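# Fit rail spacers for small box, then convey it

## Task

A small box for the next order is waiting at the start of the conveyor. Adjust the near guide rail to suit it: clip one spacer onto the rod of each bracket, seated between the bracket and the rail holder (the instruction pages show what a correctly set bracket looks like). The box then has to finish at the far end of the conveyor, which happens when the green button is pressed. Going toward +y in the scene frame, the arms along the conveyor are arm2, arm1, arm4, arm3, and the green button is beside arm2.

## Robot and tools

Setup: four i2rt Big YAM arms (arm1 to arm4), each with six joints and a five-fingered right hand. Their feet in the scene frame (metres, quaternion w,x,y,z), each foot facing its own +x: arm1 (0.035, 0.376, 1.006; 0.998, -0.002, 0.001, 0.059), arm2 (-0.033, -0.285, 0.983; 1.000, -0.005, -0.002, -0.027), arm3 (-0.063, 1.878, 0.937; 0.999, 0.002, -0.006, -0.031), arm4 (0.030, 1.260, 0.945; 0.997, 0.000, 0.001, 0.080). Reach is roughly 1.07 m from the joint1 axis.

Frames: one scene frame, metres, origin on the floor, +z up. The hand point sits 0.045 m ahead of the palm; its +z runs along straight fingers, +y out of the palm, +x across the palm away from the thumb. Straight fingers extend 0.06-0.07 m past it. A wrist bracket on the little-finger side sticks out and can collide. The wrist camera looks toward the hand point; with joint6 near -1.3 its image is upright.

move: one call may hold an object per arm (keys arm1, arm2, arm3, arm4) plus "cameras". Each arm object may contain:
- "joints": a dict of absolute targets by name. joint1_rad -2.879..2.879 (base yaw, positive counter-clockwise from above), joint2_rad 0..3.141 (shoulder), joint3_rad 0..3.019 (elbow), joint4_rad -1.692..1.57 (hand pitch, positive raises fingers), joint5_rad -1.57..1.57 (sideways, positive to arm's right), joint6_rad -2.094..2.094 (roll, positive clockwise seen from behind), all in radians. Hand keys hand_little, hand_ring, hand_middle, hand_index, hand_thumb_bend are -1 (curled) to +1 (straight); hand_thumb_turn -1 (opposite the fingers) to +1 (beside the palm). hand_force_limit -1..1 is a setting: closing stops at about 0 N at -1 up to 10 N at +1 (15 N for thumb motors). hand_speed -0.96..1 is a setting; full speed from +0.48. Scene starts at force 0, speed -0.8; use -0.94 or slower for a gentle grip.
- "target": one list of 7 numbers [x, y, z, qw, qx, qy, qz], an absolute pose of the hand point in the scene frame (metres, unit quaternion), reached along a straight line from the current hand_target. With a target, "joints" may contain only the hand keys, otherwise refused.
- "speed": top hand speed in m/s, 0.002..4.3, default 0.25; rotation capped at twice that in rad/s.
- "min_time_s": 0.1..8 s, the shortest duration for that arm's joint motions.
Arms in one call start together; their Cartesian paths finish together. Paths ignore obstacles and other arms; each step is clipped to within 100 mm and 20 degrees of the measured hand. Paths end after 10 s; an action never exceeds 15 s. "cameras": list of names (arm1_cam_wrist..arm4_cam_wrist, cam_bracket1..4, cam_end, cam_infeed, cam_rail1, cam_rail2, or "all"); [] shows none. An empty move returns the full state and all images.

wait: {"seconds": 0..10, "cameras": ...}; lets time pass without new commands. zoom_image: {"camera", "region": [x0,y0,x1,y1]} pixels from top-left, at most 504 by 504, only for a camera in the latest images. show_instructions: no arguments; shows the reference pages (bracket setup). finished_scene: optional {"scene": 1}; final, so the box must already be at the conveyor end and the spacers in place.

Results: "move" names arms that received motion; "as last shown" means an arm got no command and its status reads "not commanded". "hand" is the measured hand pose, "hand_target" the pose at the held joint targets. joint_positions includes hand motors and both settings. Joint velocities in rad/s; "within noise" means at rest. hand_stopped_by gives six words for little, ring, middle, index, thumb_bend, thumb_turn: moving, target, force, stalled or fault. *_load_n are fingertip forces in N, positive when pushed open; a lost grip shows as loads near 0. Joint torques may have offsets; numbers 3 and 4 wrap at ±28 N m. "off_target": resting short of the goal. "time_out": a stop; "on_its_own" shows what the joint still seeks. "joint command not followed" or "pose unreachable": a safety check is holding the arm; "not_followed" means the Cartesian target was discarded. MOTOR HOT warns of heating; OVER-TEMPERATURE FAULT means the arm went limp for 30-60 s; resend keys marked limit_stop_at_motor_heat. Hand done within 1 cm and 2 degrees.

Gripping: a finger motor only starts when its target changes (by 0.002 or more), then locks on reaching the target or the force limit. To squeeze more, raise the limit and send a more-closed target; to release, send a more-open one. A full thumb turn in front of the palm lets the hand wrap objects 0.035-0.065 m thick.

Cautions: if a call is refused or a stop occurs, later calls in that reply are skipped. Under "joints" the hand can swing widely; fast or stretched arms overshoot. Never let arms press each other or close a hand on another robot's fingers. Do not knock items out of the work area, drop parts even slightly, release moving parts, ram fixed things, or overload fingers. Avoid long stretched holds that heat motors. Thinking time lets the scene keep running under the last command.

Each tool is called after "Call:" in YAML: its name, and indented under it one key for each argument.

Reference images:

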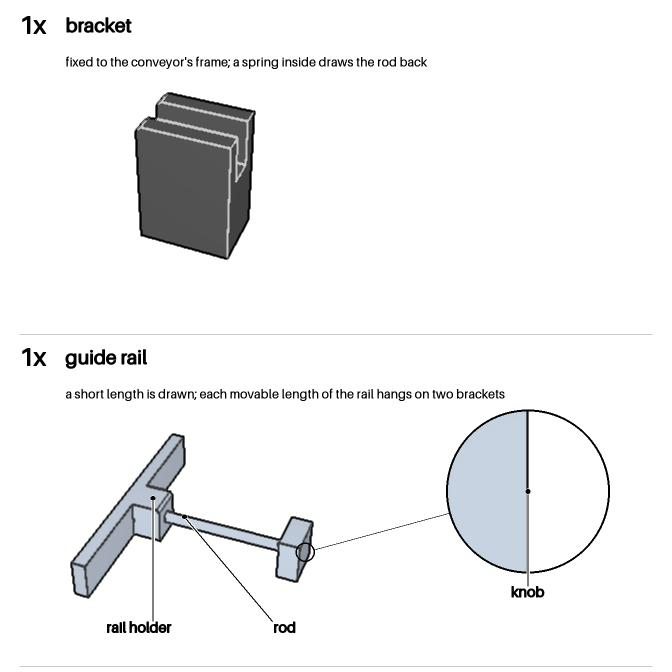

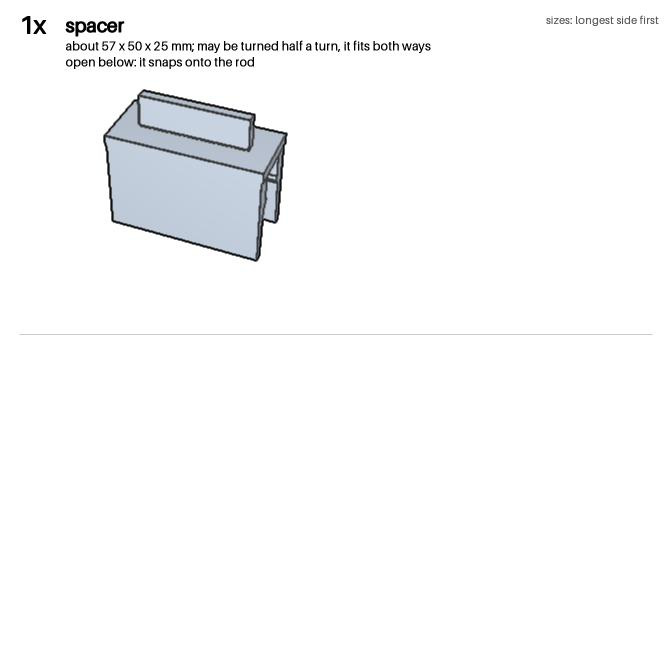

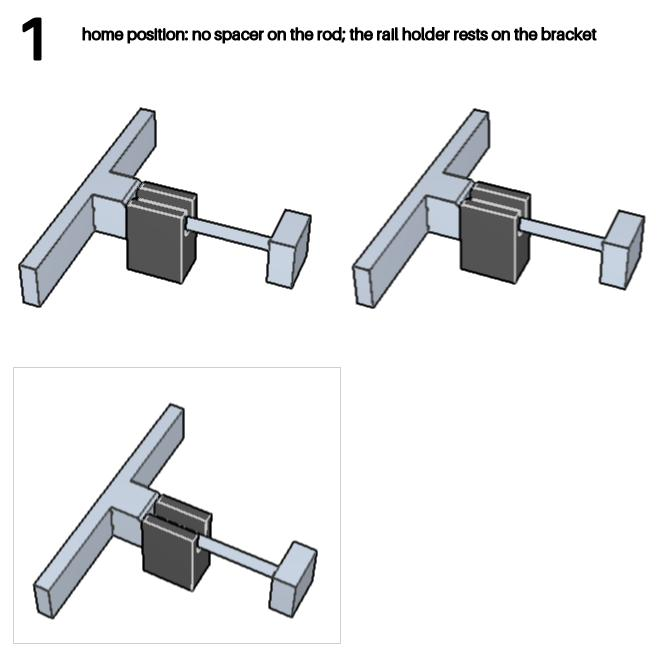

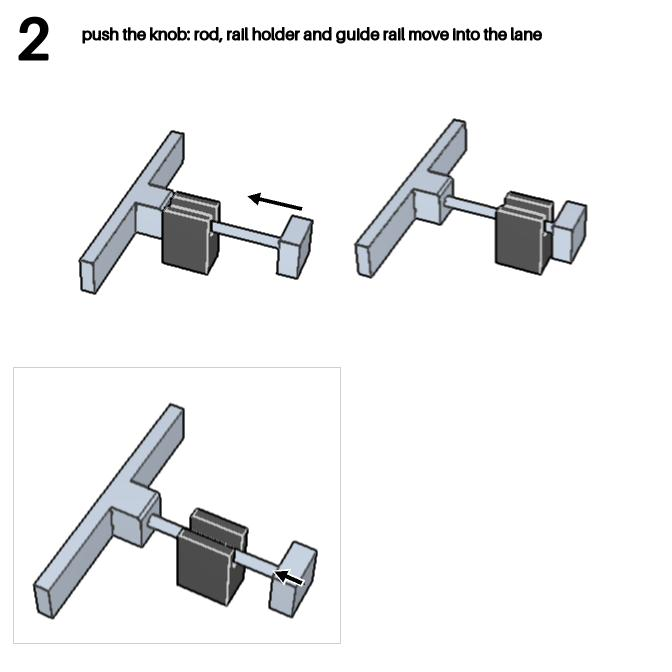

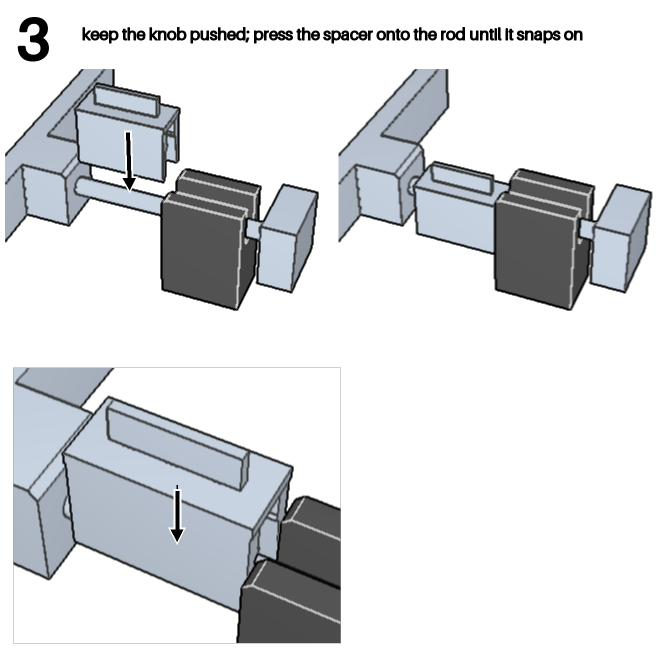

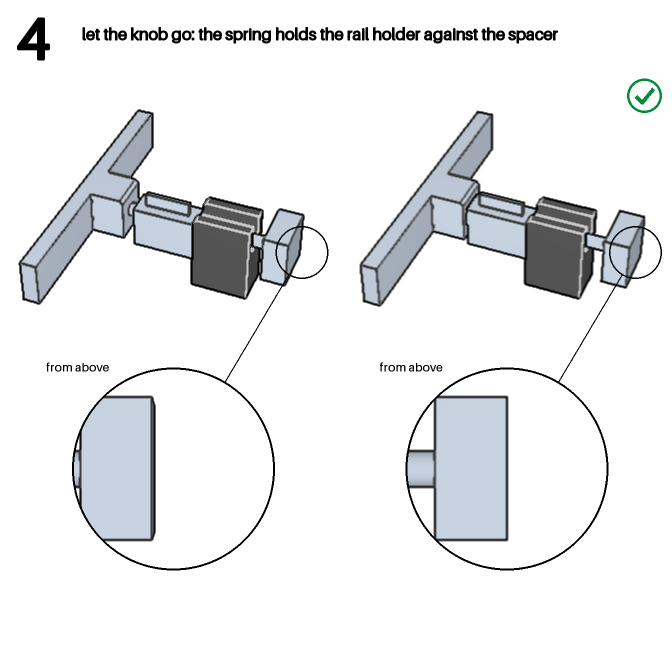

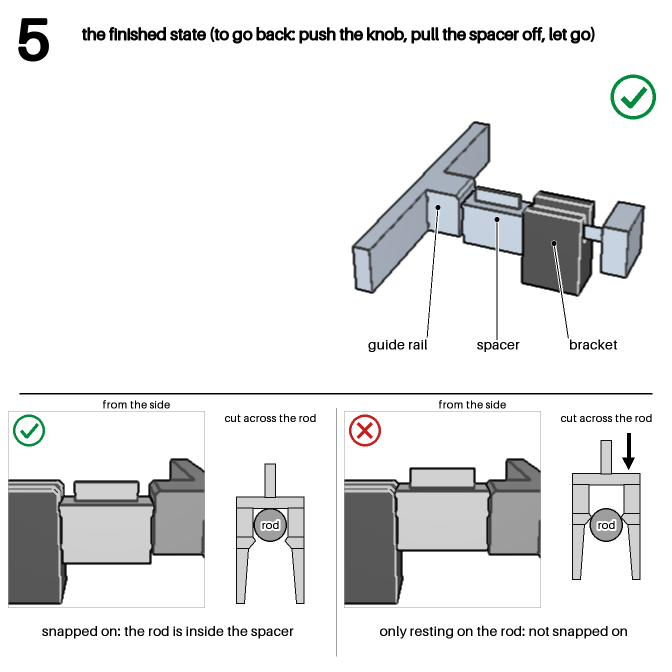

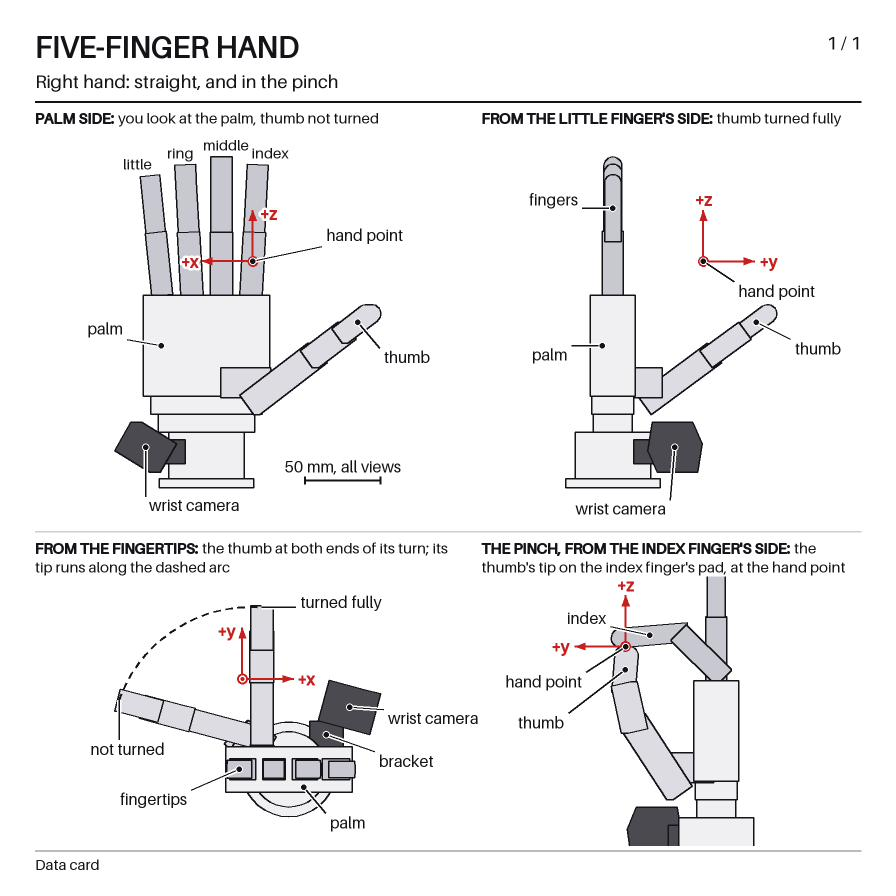

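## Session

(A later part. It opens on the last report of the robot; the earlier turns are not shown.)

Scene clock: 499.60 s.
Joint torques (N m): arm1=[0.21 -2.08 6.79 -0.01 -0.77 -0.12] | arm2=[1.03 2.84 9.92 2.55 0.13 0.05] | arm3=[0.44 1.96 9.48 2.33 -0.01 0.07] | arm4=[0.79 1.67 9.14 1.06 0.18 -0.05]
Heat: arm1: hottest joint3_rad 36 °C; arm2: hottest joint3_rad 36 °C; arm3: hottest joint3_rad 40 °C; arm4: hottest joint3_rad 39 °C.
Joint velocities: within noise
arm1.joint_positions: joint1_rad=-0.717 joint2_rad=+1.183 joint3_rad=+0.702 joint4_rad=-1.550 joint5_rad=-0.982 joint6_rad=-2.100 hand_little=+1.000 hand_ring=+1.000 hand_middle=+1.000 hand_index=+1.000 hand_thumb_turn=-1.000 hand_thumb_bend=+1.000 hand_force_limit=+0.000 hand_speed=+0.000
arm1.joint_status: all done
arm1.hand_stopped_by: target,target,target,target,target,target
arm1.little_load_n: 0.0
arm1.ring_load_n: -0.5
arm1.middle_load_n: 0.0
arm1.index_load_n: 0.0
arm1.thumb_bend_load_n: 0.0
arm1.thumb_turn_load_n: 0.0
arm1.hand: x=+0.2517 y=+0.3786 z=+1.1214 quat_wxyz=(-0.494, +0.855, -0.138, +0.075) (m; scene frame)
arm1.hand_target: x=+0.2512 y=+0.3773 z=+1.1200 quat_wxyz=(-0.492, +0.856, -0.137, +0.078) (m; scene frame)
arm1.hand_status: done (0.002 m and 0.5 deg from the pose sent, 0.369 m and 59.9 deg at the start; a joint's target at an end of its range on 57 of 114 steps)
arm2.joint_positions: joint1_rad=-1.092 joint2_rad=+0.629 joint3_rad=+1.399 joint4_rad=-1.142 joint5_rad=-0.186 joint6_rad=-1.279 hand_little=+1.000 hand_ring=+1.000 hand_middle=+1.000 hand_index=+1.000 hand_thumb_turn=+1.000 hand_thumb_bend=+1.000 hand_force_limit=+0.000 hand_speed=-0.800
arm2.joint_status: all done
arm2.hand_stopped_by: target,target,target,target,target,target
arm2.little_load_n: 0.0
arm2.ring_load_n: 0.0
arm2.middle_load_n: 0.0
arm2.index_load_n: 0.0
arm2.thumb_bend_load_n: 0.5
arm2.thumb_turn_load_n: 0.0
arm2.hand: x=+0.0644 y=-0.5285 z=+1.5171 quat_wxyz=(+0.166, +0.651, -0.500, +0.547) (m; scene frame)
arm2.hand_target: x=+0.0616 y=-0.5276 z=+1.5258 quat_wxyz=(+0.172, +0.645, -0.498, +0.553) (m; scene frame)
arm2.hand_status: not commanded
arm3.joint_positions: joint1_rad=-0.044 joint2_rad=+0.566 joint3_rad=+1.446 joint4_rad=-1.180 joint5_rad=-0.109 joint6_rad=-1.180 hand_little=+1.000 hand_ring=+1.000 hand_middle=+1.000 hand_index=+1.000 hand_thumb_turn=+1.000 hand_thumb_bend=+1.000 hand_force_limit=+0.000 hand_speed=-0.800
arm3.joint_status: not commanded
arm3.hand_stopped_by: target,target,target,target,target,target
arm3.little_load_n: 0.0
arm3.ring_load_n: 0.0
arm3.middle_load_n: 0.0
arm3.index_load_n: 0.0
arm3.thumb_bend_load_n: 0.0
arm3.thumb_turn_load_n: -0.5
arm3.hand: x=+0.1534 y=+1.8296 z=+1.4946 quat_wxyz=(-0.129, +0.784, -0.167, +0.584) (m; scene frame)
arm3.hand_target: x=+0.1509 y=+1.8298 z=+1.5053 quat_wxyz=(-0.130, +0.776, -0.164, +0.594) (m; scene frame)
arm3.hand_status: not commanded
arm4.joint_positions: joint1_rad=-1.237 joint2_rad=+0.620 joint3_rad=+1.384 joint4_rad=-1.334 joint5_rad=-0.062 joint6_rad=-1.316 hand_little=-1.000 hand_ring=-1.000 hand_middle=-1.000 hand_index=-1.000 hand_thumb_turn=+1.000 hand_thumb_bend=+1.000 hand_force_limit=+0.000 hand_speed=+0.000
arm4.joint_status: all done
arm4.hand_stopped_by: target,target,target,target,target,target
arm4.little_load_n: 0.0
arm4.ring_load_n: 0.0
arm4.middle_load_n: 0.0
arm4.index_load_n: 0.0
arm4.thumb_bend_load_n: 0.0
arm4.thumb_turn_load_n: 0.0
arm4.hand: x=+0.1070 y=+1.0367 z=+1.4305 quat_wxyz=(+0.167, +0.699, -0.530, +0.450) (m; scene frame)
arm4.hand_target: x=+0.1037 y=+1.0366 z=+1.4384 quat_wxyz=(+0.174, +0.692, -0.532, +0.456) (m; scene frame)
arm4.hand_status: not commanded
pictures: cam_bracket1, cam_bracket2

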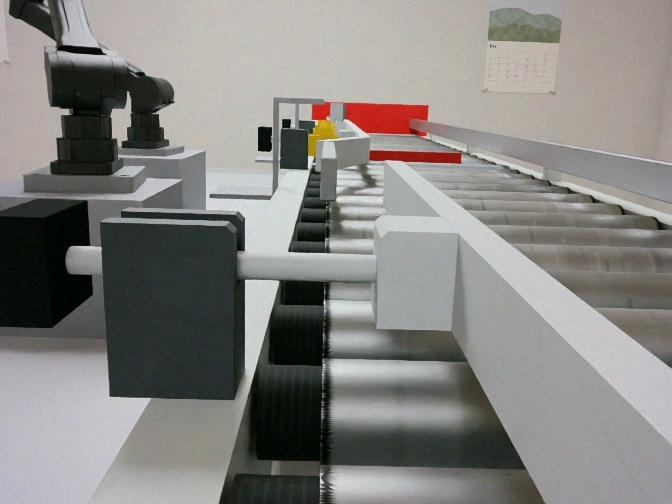

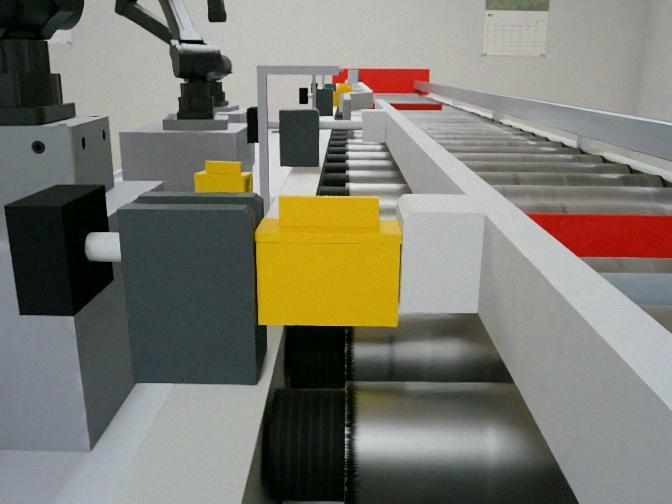

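Call:
move:
  arm1: {"target": [0.225, 0.361, 1.04, -0.494, 0.855, -0.135, 0.078], "speed": 0.25}
  cameras: ["arm1_cam_wrist", "cam_rail1", "cam_bracket2"]

Call:
zoom_image:
  camera: "arm1_cam_wrist"
  region: [300, 200, 560, 400]

Call:
zoom_image:
  camera: "cam_bracket2"
  region: [120, 60, 340, 220]

Call:
zoom_image:
  camera: "cam_rail1"
  region: [180, 180, 380, 350]

Scene clock: 537.40 s.
Joint torques (N m): arm1=[0.44 -2.32 5.64 0.13 -0.72 -0.12] | arm2=[0.15 2.43 10.39 2.48 0.05 0.09] | arm3=[0.26 2.08 9.48 2.32 -0.01 0.09] | arm4=[0.73 1.67 9.1 1.06 0.2 -0.03]
Heat: arm1: hottest joint3_rad 36 °C; arm2: hottest joint3_rad 36 °C; arm3: hottest joint3_rad 40 °C; arm4: hottest joint3_rad 39 °C.
move: arm1 off_target
Joint velocities: within noise
arm1.joint_positions: joint1_rad=-0.793 joint2_rad=+1.274 joint3_rad=+0.557 joint4_rad=-1.312 joint5_rad=-0.898 joint6_rad=-2.100 hand_little=+1.000 hand_ring=+1.000 hand_middle=+1.000 hand_index=+1.000 hand_thumb_turn=-1.000 hand_thumb_bend=+1.000 hand_force_limit=+0.000 hand_speed=+0.000
arm1.joint_status: not commanded
arm1.hand_stopped_by: target,target,target,target,target,target
arm1.little_load_n: 0.0
arm1.ring_load_n: 0.0
arm1.middle_load_n: 0.0
arm1.index_load_n: 0.0
arm1.thumb_bend_load_n: 0.0
arm1.thumb_turn_load_n: 0.0
arm1.hand: x=+0.2264 y=+0.3635 z=+1.0438 quat_wxyz=(-0.463, +0.869, -0.163, +0.070)
arm1.hand_target: x=+0.2256 y=+0.3618 z=+1.0401 quat_wxyz=(-0.462, +0.869, -0.164, +0.072)
arm1.hand_status: off_target (0.005 m and 5.1 deg from the pose sent, 0.088 m and 0.5 deg at the start; a joint's target at an end of its range on 34 of 34 steps)
arm2, arm3, arm4: as last shown
arm2.thumb_bend_load_n: 0.0
arm3.thumb_turn_load_n: 0.0
pictures: arm1_cam_wrist, cam_bracket2, cam_rail1
arm1_cam_wrist: T_world_to_cam=[[-0.03693, -0.61722, -0.78592, 1.05137], [-0.9742, -0.15297, 0.16591, 0.10827], [-0.22262, 0.77177, -0.59565, 0.50926]] pos_world=[0.25768, 0.27246, 1.11167]

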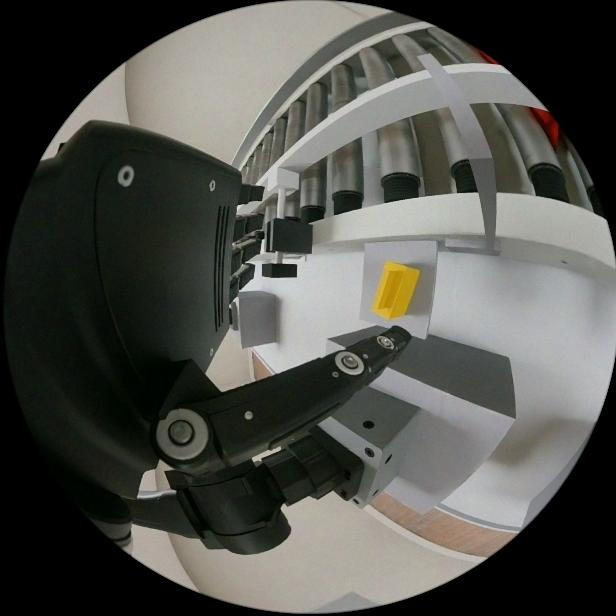

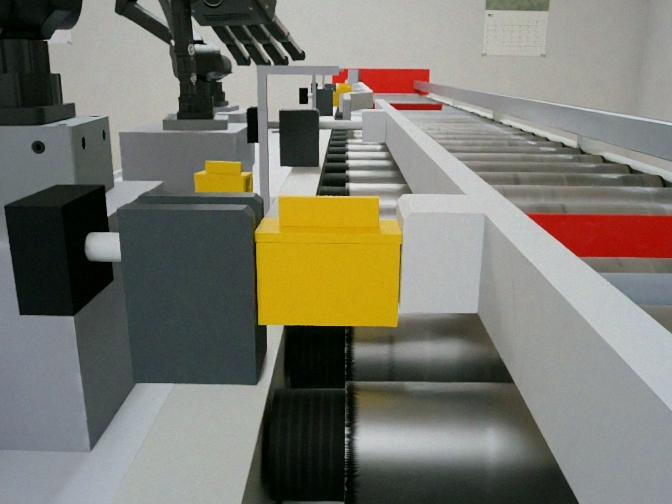

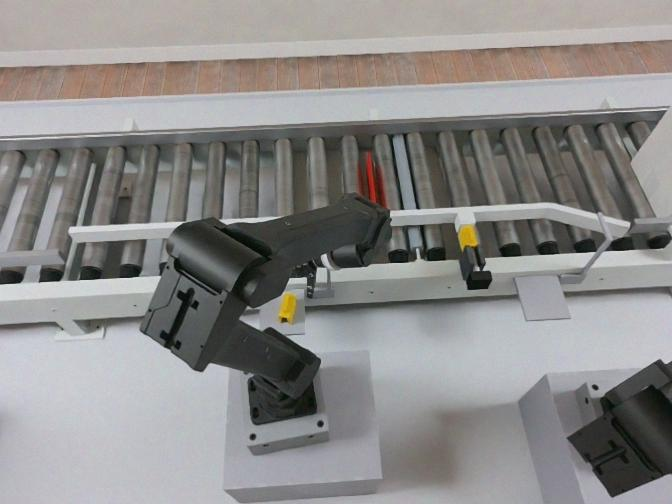

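Scaled by 1.938 from the camera's image (finer frame: 880x880).

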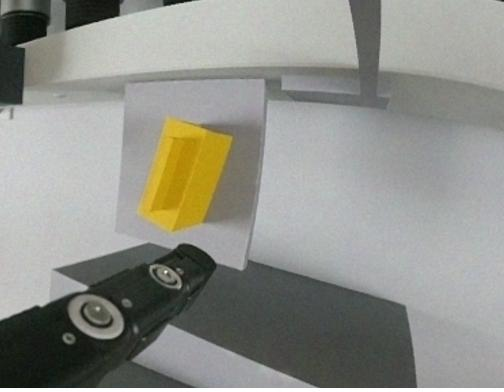

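Scaled by 2.291.

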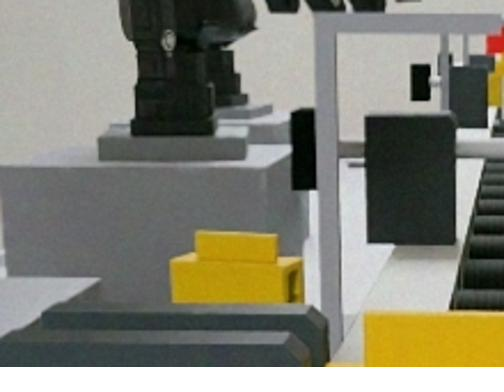

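Scaled by 2.520.

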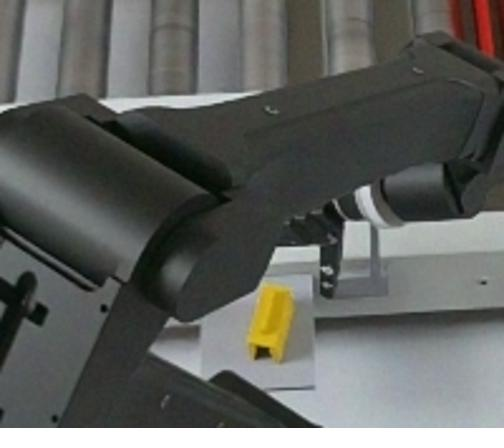

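Call:
move:
  arm1: {"target": [0.2176, 0.3577, 0.985, -0.4643, 0.8733, -0.1305, 0.0694], "speed": 0.2, "joints": {"hand_index": 0.25, "hand_middle": 0.25, "hand_speed": -0.3}}
  cameras: ["arm1_cam_wrist", "cam_rail1", "cam_bracket2"]

Call:
zoom_image:
  camera: "arm1_cam_wrist"
  region: [200, 180, 500, 400]

Call:
zoom_image:
  camera: "cam_bracket2"
  region: [120, 60, 340, 220]

Call:
zoom_image:
  camera: "cam_rail1"
  region: [180, 180, 380, 350]

Scene clock: 589.33 s.
Joint torques (N m): arm1=[0.85 -2.32 4.6 0.35 -0.73 -0.07] | arm2=[0.44 3.25 10.14 2.4 0.07 0.1] | arm3=[0.56 1.9 9.46 2.26 -0.02 0.08] | arm4=[0.79 1.61 9.16 0.96 0.19 -0.05]
Heat: arm1: hottest joint3_rad 35 °C; arm2: hottest joint3_rad 36 °C; arm3: hottest joint3_rad 40 °C; arm4: hottest joint3_rad 39 °C.
move: arm1 off_target
Joint velocities: within noise
arm1.joint_positions: joint1_rad=-0.793 joint2_rad=+1.402 joint3_rad=+0.491 joint4_rad=-1.095 joint5_rad=-0.850 joint6_rad=-2.100 hand_little=+1.000 hand_ring=+1.000 hand_middle=+0.250 hand_index=+0.250 hand_thumb_turn=-1.000 hand_thumb_bend=+1.000 hand_force_limit=+0.000 hand_speed=-0.300
arm1.joint_status: all done
arm1.hand_stopped_by: target,target,target,target,target,target
arm1.little_load_n: 0.0
arm1.ring_load_n: 0.0
arm1.middle_load_n: 0.0
arm1.index_load_n: 0.0
arm1.thumb_bend_load_n: 0.0
arm1.thumb_turn_load_n: 0.0
arm1.hand: x=+0.2200 y=+0.3573 z=+0.9888 quat_wxyz=(-0.441, +0.882, -0.153, +0.066)
arm1.hand_target: x=+0.2182 y=+0.3584 z=+0.9851 quat_wxyz=(-0.441, +0.882, -0.151, +0.065)
arm1.hand_status: off_target (0.005 m and 3.9 deg from the pose sent, 0.060 m and 3.7 deg at the start; a joint's target at an end of its range on 33 of 33 steps)
arm2, arm3, arm4: as last shown
pictures: arm1_cam_wrist, cam_bracket2, cam_rail1
arm1_cam_wrist: T_world_to_cam=[[-0.02974, -0.65613, -0.75406, 0.98491], [-0.96948, -0.16474, 0.18159, 0.09797], [-0.24337, 0.73644, -0.63121, 0.53218]] pos_world=[0.25379, 0.27045, 1.06081]

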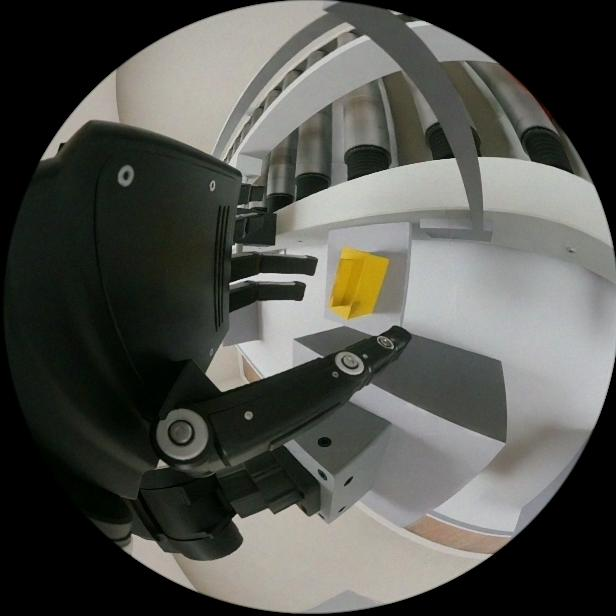

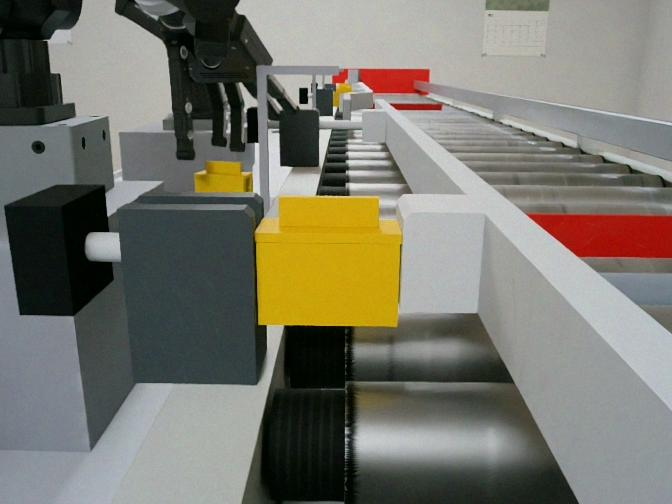

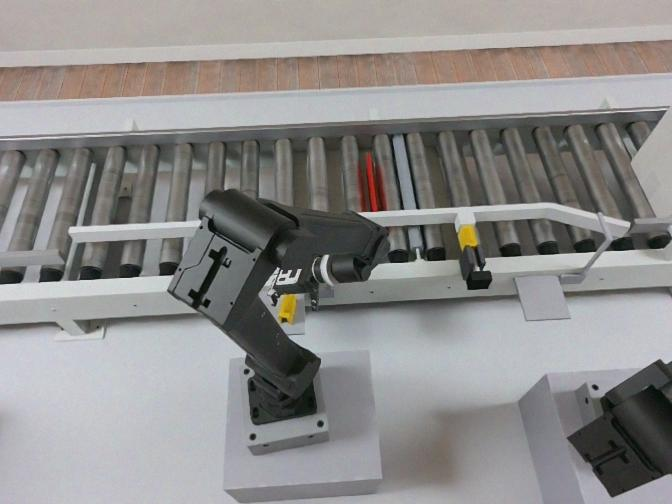

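Scaled by 1.680 from the camera's image (finer frame: 880x880).

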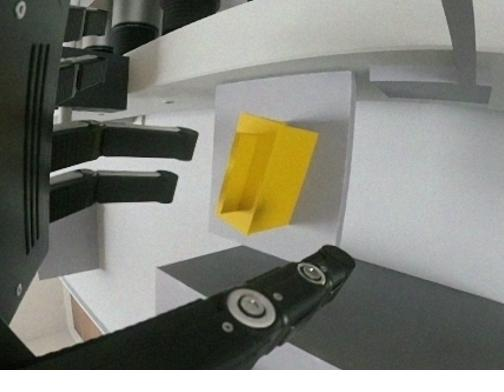

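Scaled by 2.291.

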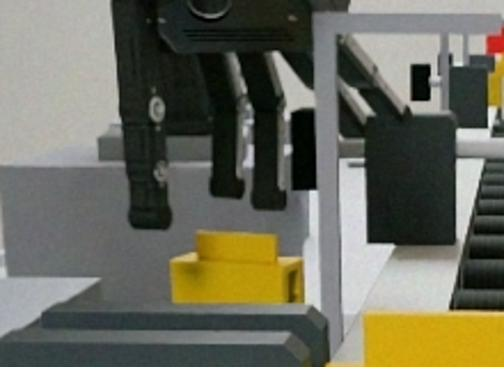

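Scaled by 2.520.

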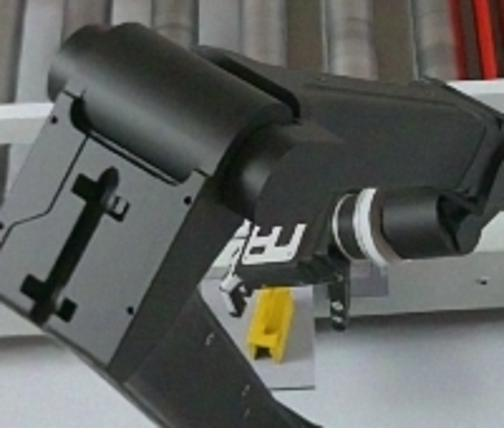

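Call:
zoom_image:
  camera: "arm1_cam_wrist"
  region: [310, 230, 410, 330]

Scaled by 5.040 from the camera's image (finer frame: 880x880).

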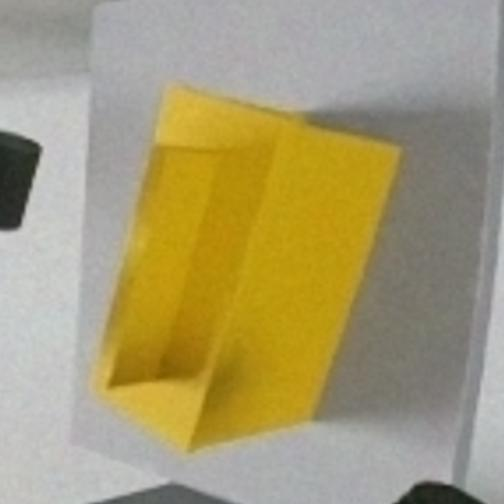

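Call:
move:
  arm1: {"target": [0.225, 0.371, 0.942, -0.441, 0.882, -0.153, 0.066], "speed": 0.1}
  cameras: ["arm1_cam_wrist", "cam_rail1", "cam_bracket2"]

Call:
zoom_image:
  camera: "arm1_cam_wrist"
  region: [220, 180, 440, 400]

Call:
zoom_image:
  camera: "cam_bracket2"
  region: [120, 60, 340, 220]

Call:
zoom_image:
  camera: "cam_rail1"
  region: [180, 180, 380, 350]

Scene clock: 657.40 s.
Joint torques (N m): arm1=[1.79 -2.37 2.99 0.2 -0.88 0.06] | arm2=[0.44 3.08 10.06 2.56 0.14 0.11] | arm3=[-0.03 1.67 9.48 2.25 -0.02 0.09] | arm4=[0.85 1.67 9.16 1.03 0.19 -0.05]
Heat: arm1: hottest joint3_rad 33 °C; arm2: hottest joint3_rad 36 °C; arm3: hottest joint3_rad 40 °C; arm4: hottest joint3_rad 39 °C.
move: arm1 done
Joint velocities: within noise
arm1.joint_positions: joint1_rad=-0.743 joint2_rad=+1.536 joint3_rad=+0.444 joint4_rad=-0.842 joint5_rad=-0.872 joint6_rad=-2.021 hand_little=+1.000 hand_ring=+1.000 hand_middle=+0.250 hand_index=+0.250 hand_thumb_turn=-1.000 hand_thumb_bend=+1.000 hand_force_limit=+0.000 hand_speed=-0.300
arm1.joint_status: not commanded
arm1.hand_stopped_by: target,target,target,target,target,target
arm1.little_load_n: 0.0
arm1.ring_load_n: 0.0
arm1.middle_load_n: 0.0
arm1.index_load_n: 0.0
arm1.thumb_bend_load_n: 0.0
arm1.thumb_turn_load_n: 0.0
arm1.hand: x=+0.2277 y=+0.3661 z=+0.9447 quat_wxyz=(-0.438, +0.883, -0.154, +0.072)
arm1.hand_target: x=+0.2248 y=+0.3709 z=+0.9422 quat_wxyz=(-0.441, +0.882, -0.153, +0.066)
arm1.hand_status: done (0.006 m and 0.7 deg from the pose sent, 0.049 m and 0.1 deg at the start)
arm2, arm3, arm4: as last shown
arm4.little_load_n: 0.5
pictures: arm1_cam_wrist, cam_bracket2, cam_rail1
arm1_cam_wrist: T_world_to_cam=[[-0.02613, -0.6613, -0.74967, 0.9546], [-0.97205, -0.15823, 0.17346, 0.12075], [-0.23333, 0.73324, -0.63868, 0.50561]] pos_world=[0.26029, 0.27965, 1.01761]

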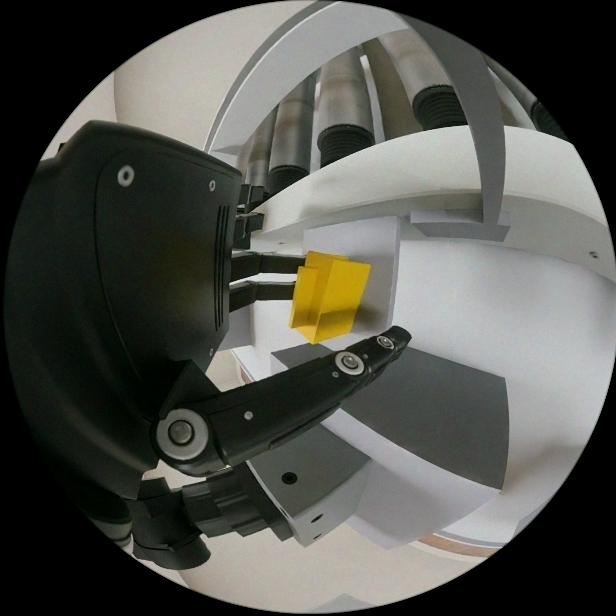

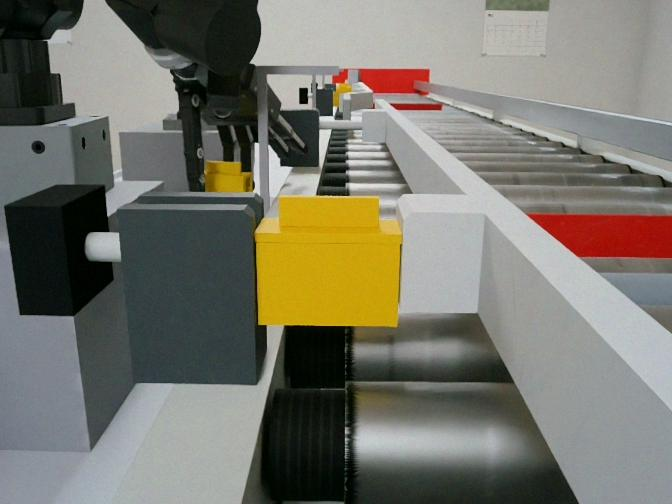

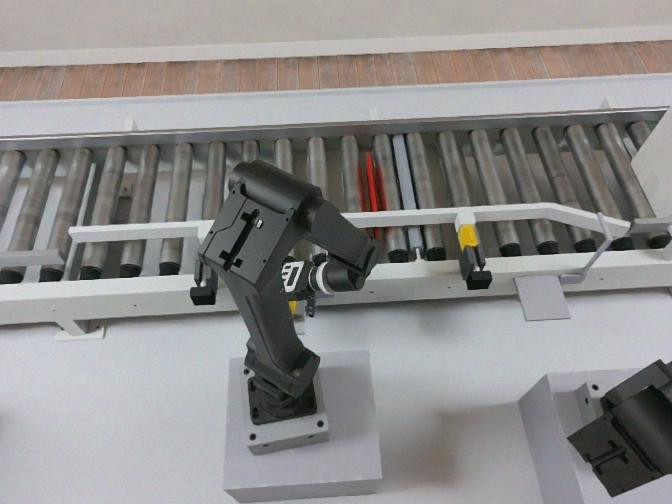

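Scaled by 2.291 from the camera's image (finer frame: 880x880).

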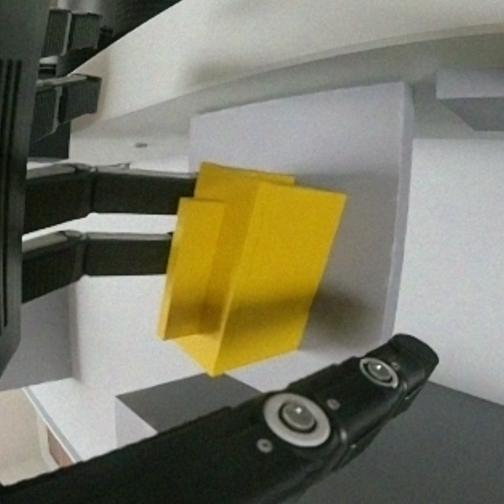

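Scaled by 2.291.

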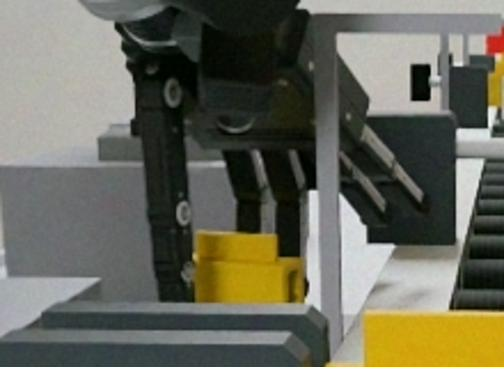

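Scaled by 2.520.

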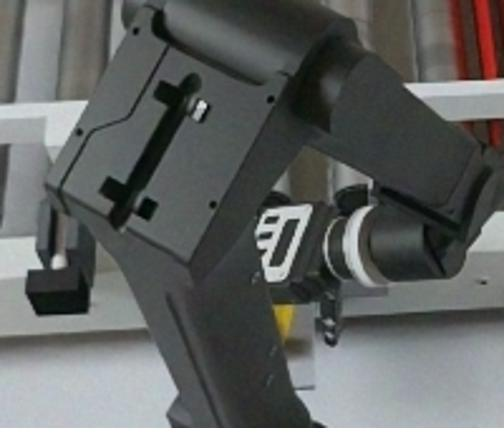

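Call:
move:
  arm1: {"target": [0.221, 0.374, 0.942, -0.441, 0.882, -0.153, 0.066], "speed": 0.1, "joints": {"hand_index": 0.05, "hand_middle": 0.05, "hand_thumb_bend": 0.65, "hand_speed": -0.6, "hand_force_limit": -0.4}}
  cameras: ["arm1_cam_wrist", "cam_bracket2"]

Call:
zoom_image:
  camera: "arm1_cam_wrist"
  region: [220, 180, 440, 400]

Call:
zoom_image:
  camera: "cam_bracket2"
  region: [120, 60, 340, 220]

Scene clock: 679.20 s.
Joint torques (N m): arm1=[1.61 -3.84 2.93 -0.02 -0.93 -0.02] | arm2=[0.56 3.19 10.02 2.43 0.08 0.09] | arm3=[0.32 2.14 9.58 2.26 -0.03 0.1] | arm4=[0.62 1.67 9.18 0.99 0.18 -0.04]
Heat: arm1: hottest joint3_rad 33 °C; arm2: hottest joint3_rad 36 °C; arm3: hottest joint3_rad 40 °C; arm4: hottest joint3_rad 39 °C.
move: arm1 done
Joint velocities: within noise
arm1.joint_positions: joint1_rad=-0.742 joint2_rad=+1.536 joint3_rad=+0.431 joint4_rad=-0.837 joint5_rad=-0.872 joint6_rad=-2.019 hand_little=+1.000 hand_ring=+1.000 hand_middle=+0.050 hand_index=+0.050 hand_thumb_turn=-1.000 hand_thumb_bend=+0.650 hand_force_limit=-0.400 hand_speed=-0.600
arm1.joint_status: all done
arm1.hand_stopped_by: target,target,target,target,target,target
arm1.little_load_n: 0.0
arm1.ring_load_n: 0.0
arm1.middle_load_n: 0.0
arm1.index_load_n: 0.5
arm1.thumb_bend_load_n: 0.0
arm1.thumb_turn_load_n: 0.0
arm1.hand: x=+0.2224 y=+0.3703 z=+0.9432 quat_wxyz=(-0.440, +0.882, -0.156, +0.068)
arm1.hand_target: x=+0.2210 y=+0.3739 z=+0.9421 quat_wxyz=(-0.441, +0.882, -0.153, +0.066)
arm1.hand_status: done (0.004 m and 0.4 deg from the pose sent, 0.011 m and 0.7 deg at the start)
arm2, arm3, arm4: as last shown
arm2.middle_load_n: 0.5
arm2.thumb_bend_load_n: -0.5
arm4.little_load_n: 0.0
arm1_cam_wrist: T_world_to_cam=[[-0.03239, -0.657, -0.75319, 0.95924], [-0.97066, -0.15896, 0.18041, 0.10985], [-0.23826, 0.73694, -0.63257, 0.49438]] pos_world=[0.25549, 0.28335, 1.01541]

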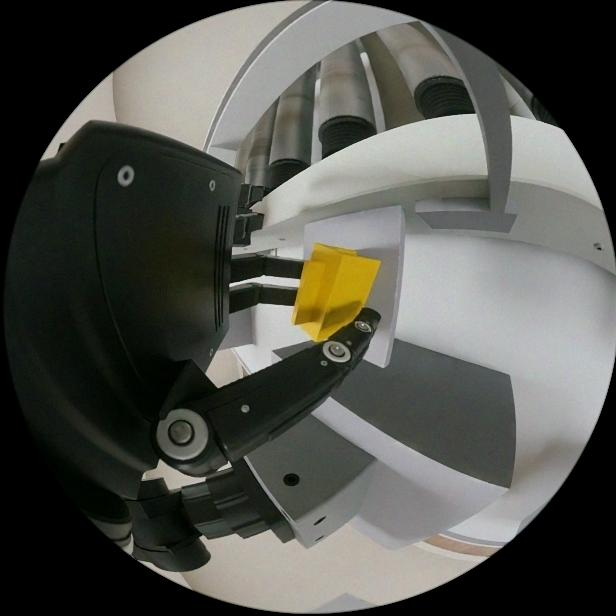

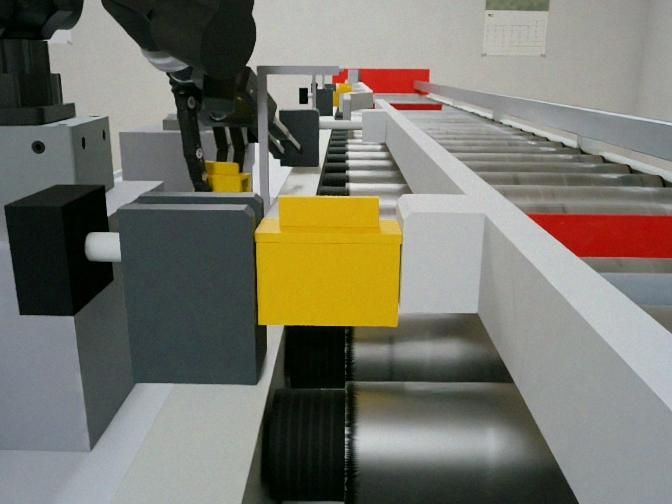

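Scaled by 2.291 from the camera's image (finer frame: 880x880).

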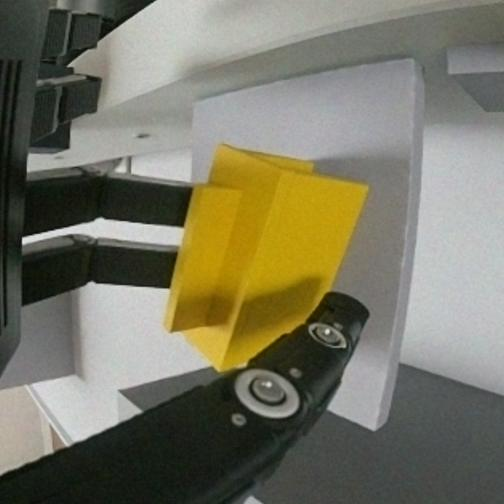

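Scaled by 2.291.

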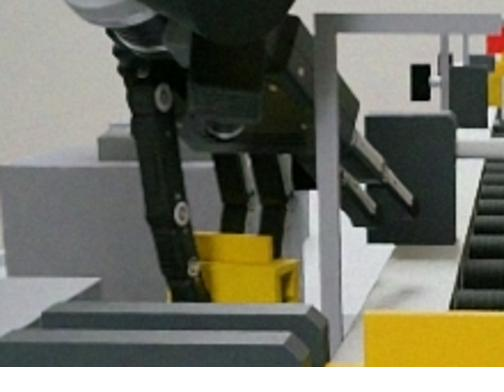

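Call:
move:
  arm1: {"joints": {"hand_index": -0.3, "hand_middle": -0.3, "hand_thumb_bend": 0.1, "hand_speed": -0.92, "hand_force_limit": -0.3}}
  cameras: ["arm1_cam_wrist", "cam_bracket2"]

Call:
zoom_image:
  camera: "arm1_cam_wrist"
  region: [220, 180, 440, 400]

Call:
zoom_image:
  camera: "cam_bracket2"
  region: [120, 60, 340, 220]

Scene clock: 693.13 s.
Joint torques (N m): arm1=[1.73 -4.01 3.11 0.39 -0.85 0.01] | arm2=[1.08 2.73 9.91 2.11 0.09 0.03] | arm3=[0.09 2.14 9.44 2.25 -0.01 0.09] | arm4=[0.62 1.73 9.13 1.01 0.19 -0.04]
Heat: arm1: hottest joint3_rad 33 °C; arm2: hottest joint3_rad 36 °C; arm3: hottest joint3_rad 40 °C; arm4: hottest joint3_rad 39 °C.
move: arm1 off_target
Joint velocities: within noise
arm1.joint_positions: joint1_rad=-0.742 joint2_rad=+1.536 joint3_rad=+0.431 joint4_rad=-0.837 joint5_rad=-0.874 joint6_rad=-2.018 hand_little=+1.000 hand_ring=+1.000 hand_middle=-0.127 hand_index=-0.165 hand_thumb_turn=-1.000 hand_thumb_bend=+0.558 hand_force_limit=-0.300 hand_speed=-0.920
arm1.joint_status: hand_middle off_target (ended at -0.127, target -0.300); hand_index off_target (ended at -0.165, target -0.300); hand_thumb_bend off_target (ended at +0.558, target +0.100); the others done
arm1.hand_stopped_by: target,target,force,force,force,target
arm1.little_load_n: 0.0
arm1.ring_load_n: 0.0
arm1.middle_load_n: 4.0
arm1.index_load_n: 4.0
arm1.thumb_bend_load_n: 7.0
arm1.thumb_turn_load_n: 0.0
arm1.hand: x=+0.2225 y=+0.3705 z=+0.9434 quat_wxyz=(-0.441, +0.881, -0.156, +0.068)
arm1.hand_target: x=+0.2210 y=+0.3739 z=+0.9421 quat_wxyz=(-0.441, +0.882, -0.153, +0.066)
arm1.hand_status: not commanded
arm2, arm3, arm4: as last shown
arm2.middle_load_n: 0.0
arm2.index_load_n: 0.5
arm2.thumb_bend_load_n: 0.0
arm3.index_load_n: -0.5
arm1_cam_wrist: T_world_to_cam=[[-0.03285, -0.6559, -0.75413, 0.96007], [-0.97086, -0.15826, 0.17993, 0.11026], [-0.23737, 0.73807, -0.6316, 0.49293]] pos_world=[0.25559, 0.28335, 1.01551]

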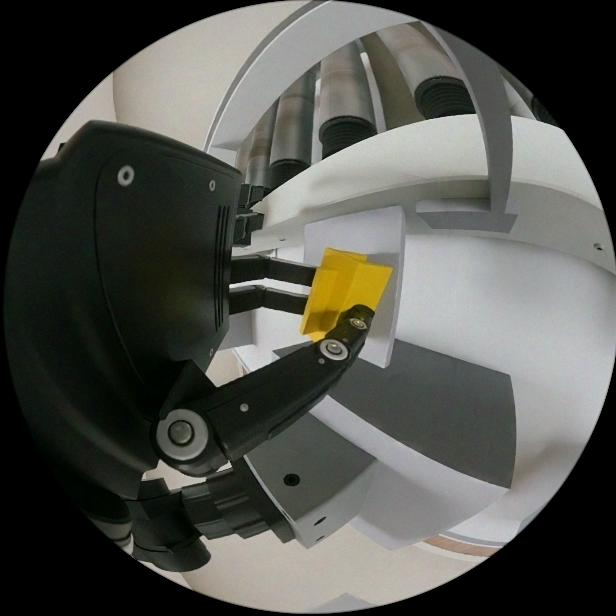

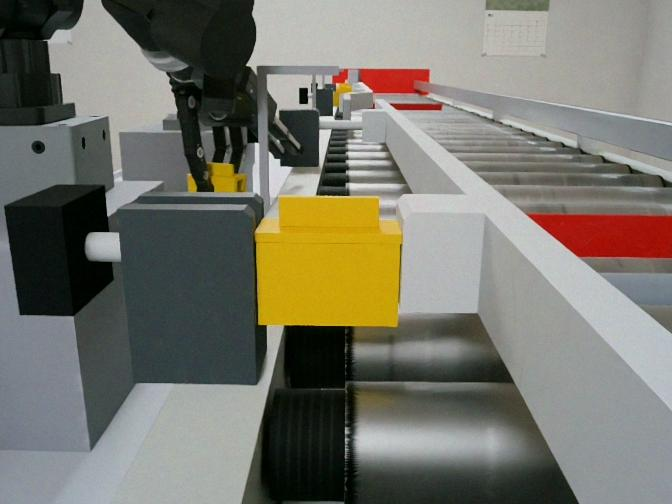

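Scaled by 2.291 from the camera's image (finer frame: 880x880).

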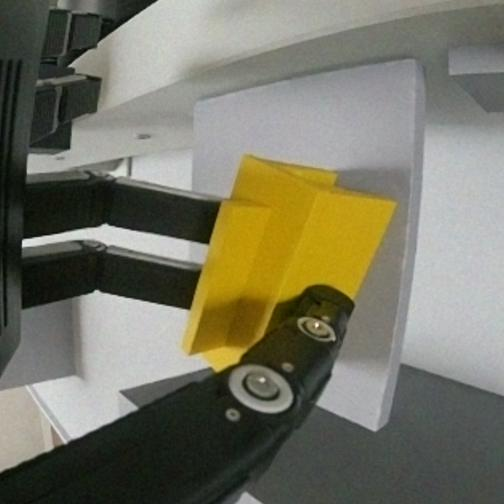

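Scaled by 2.291.

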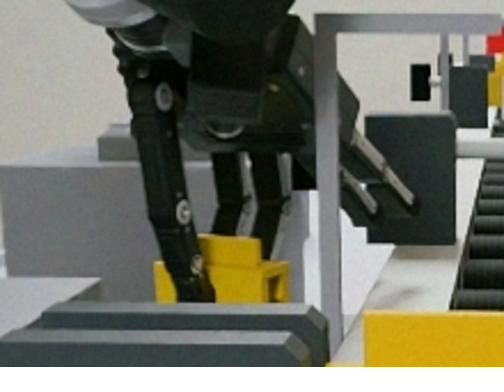

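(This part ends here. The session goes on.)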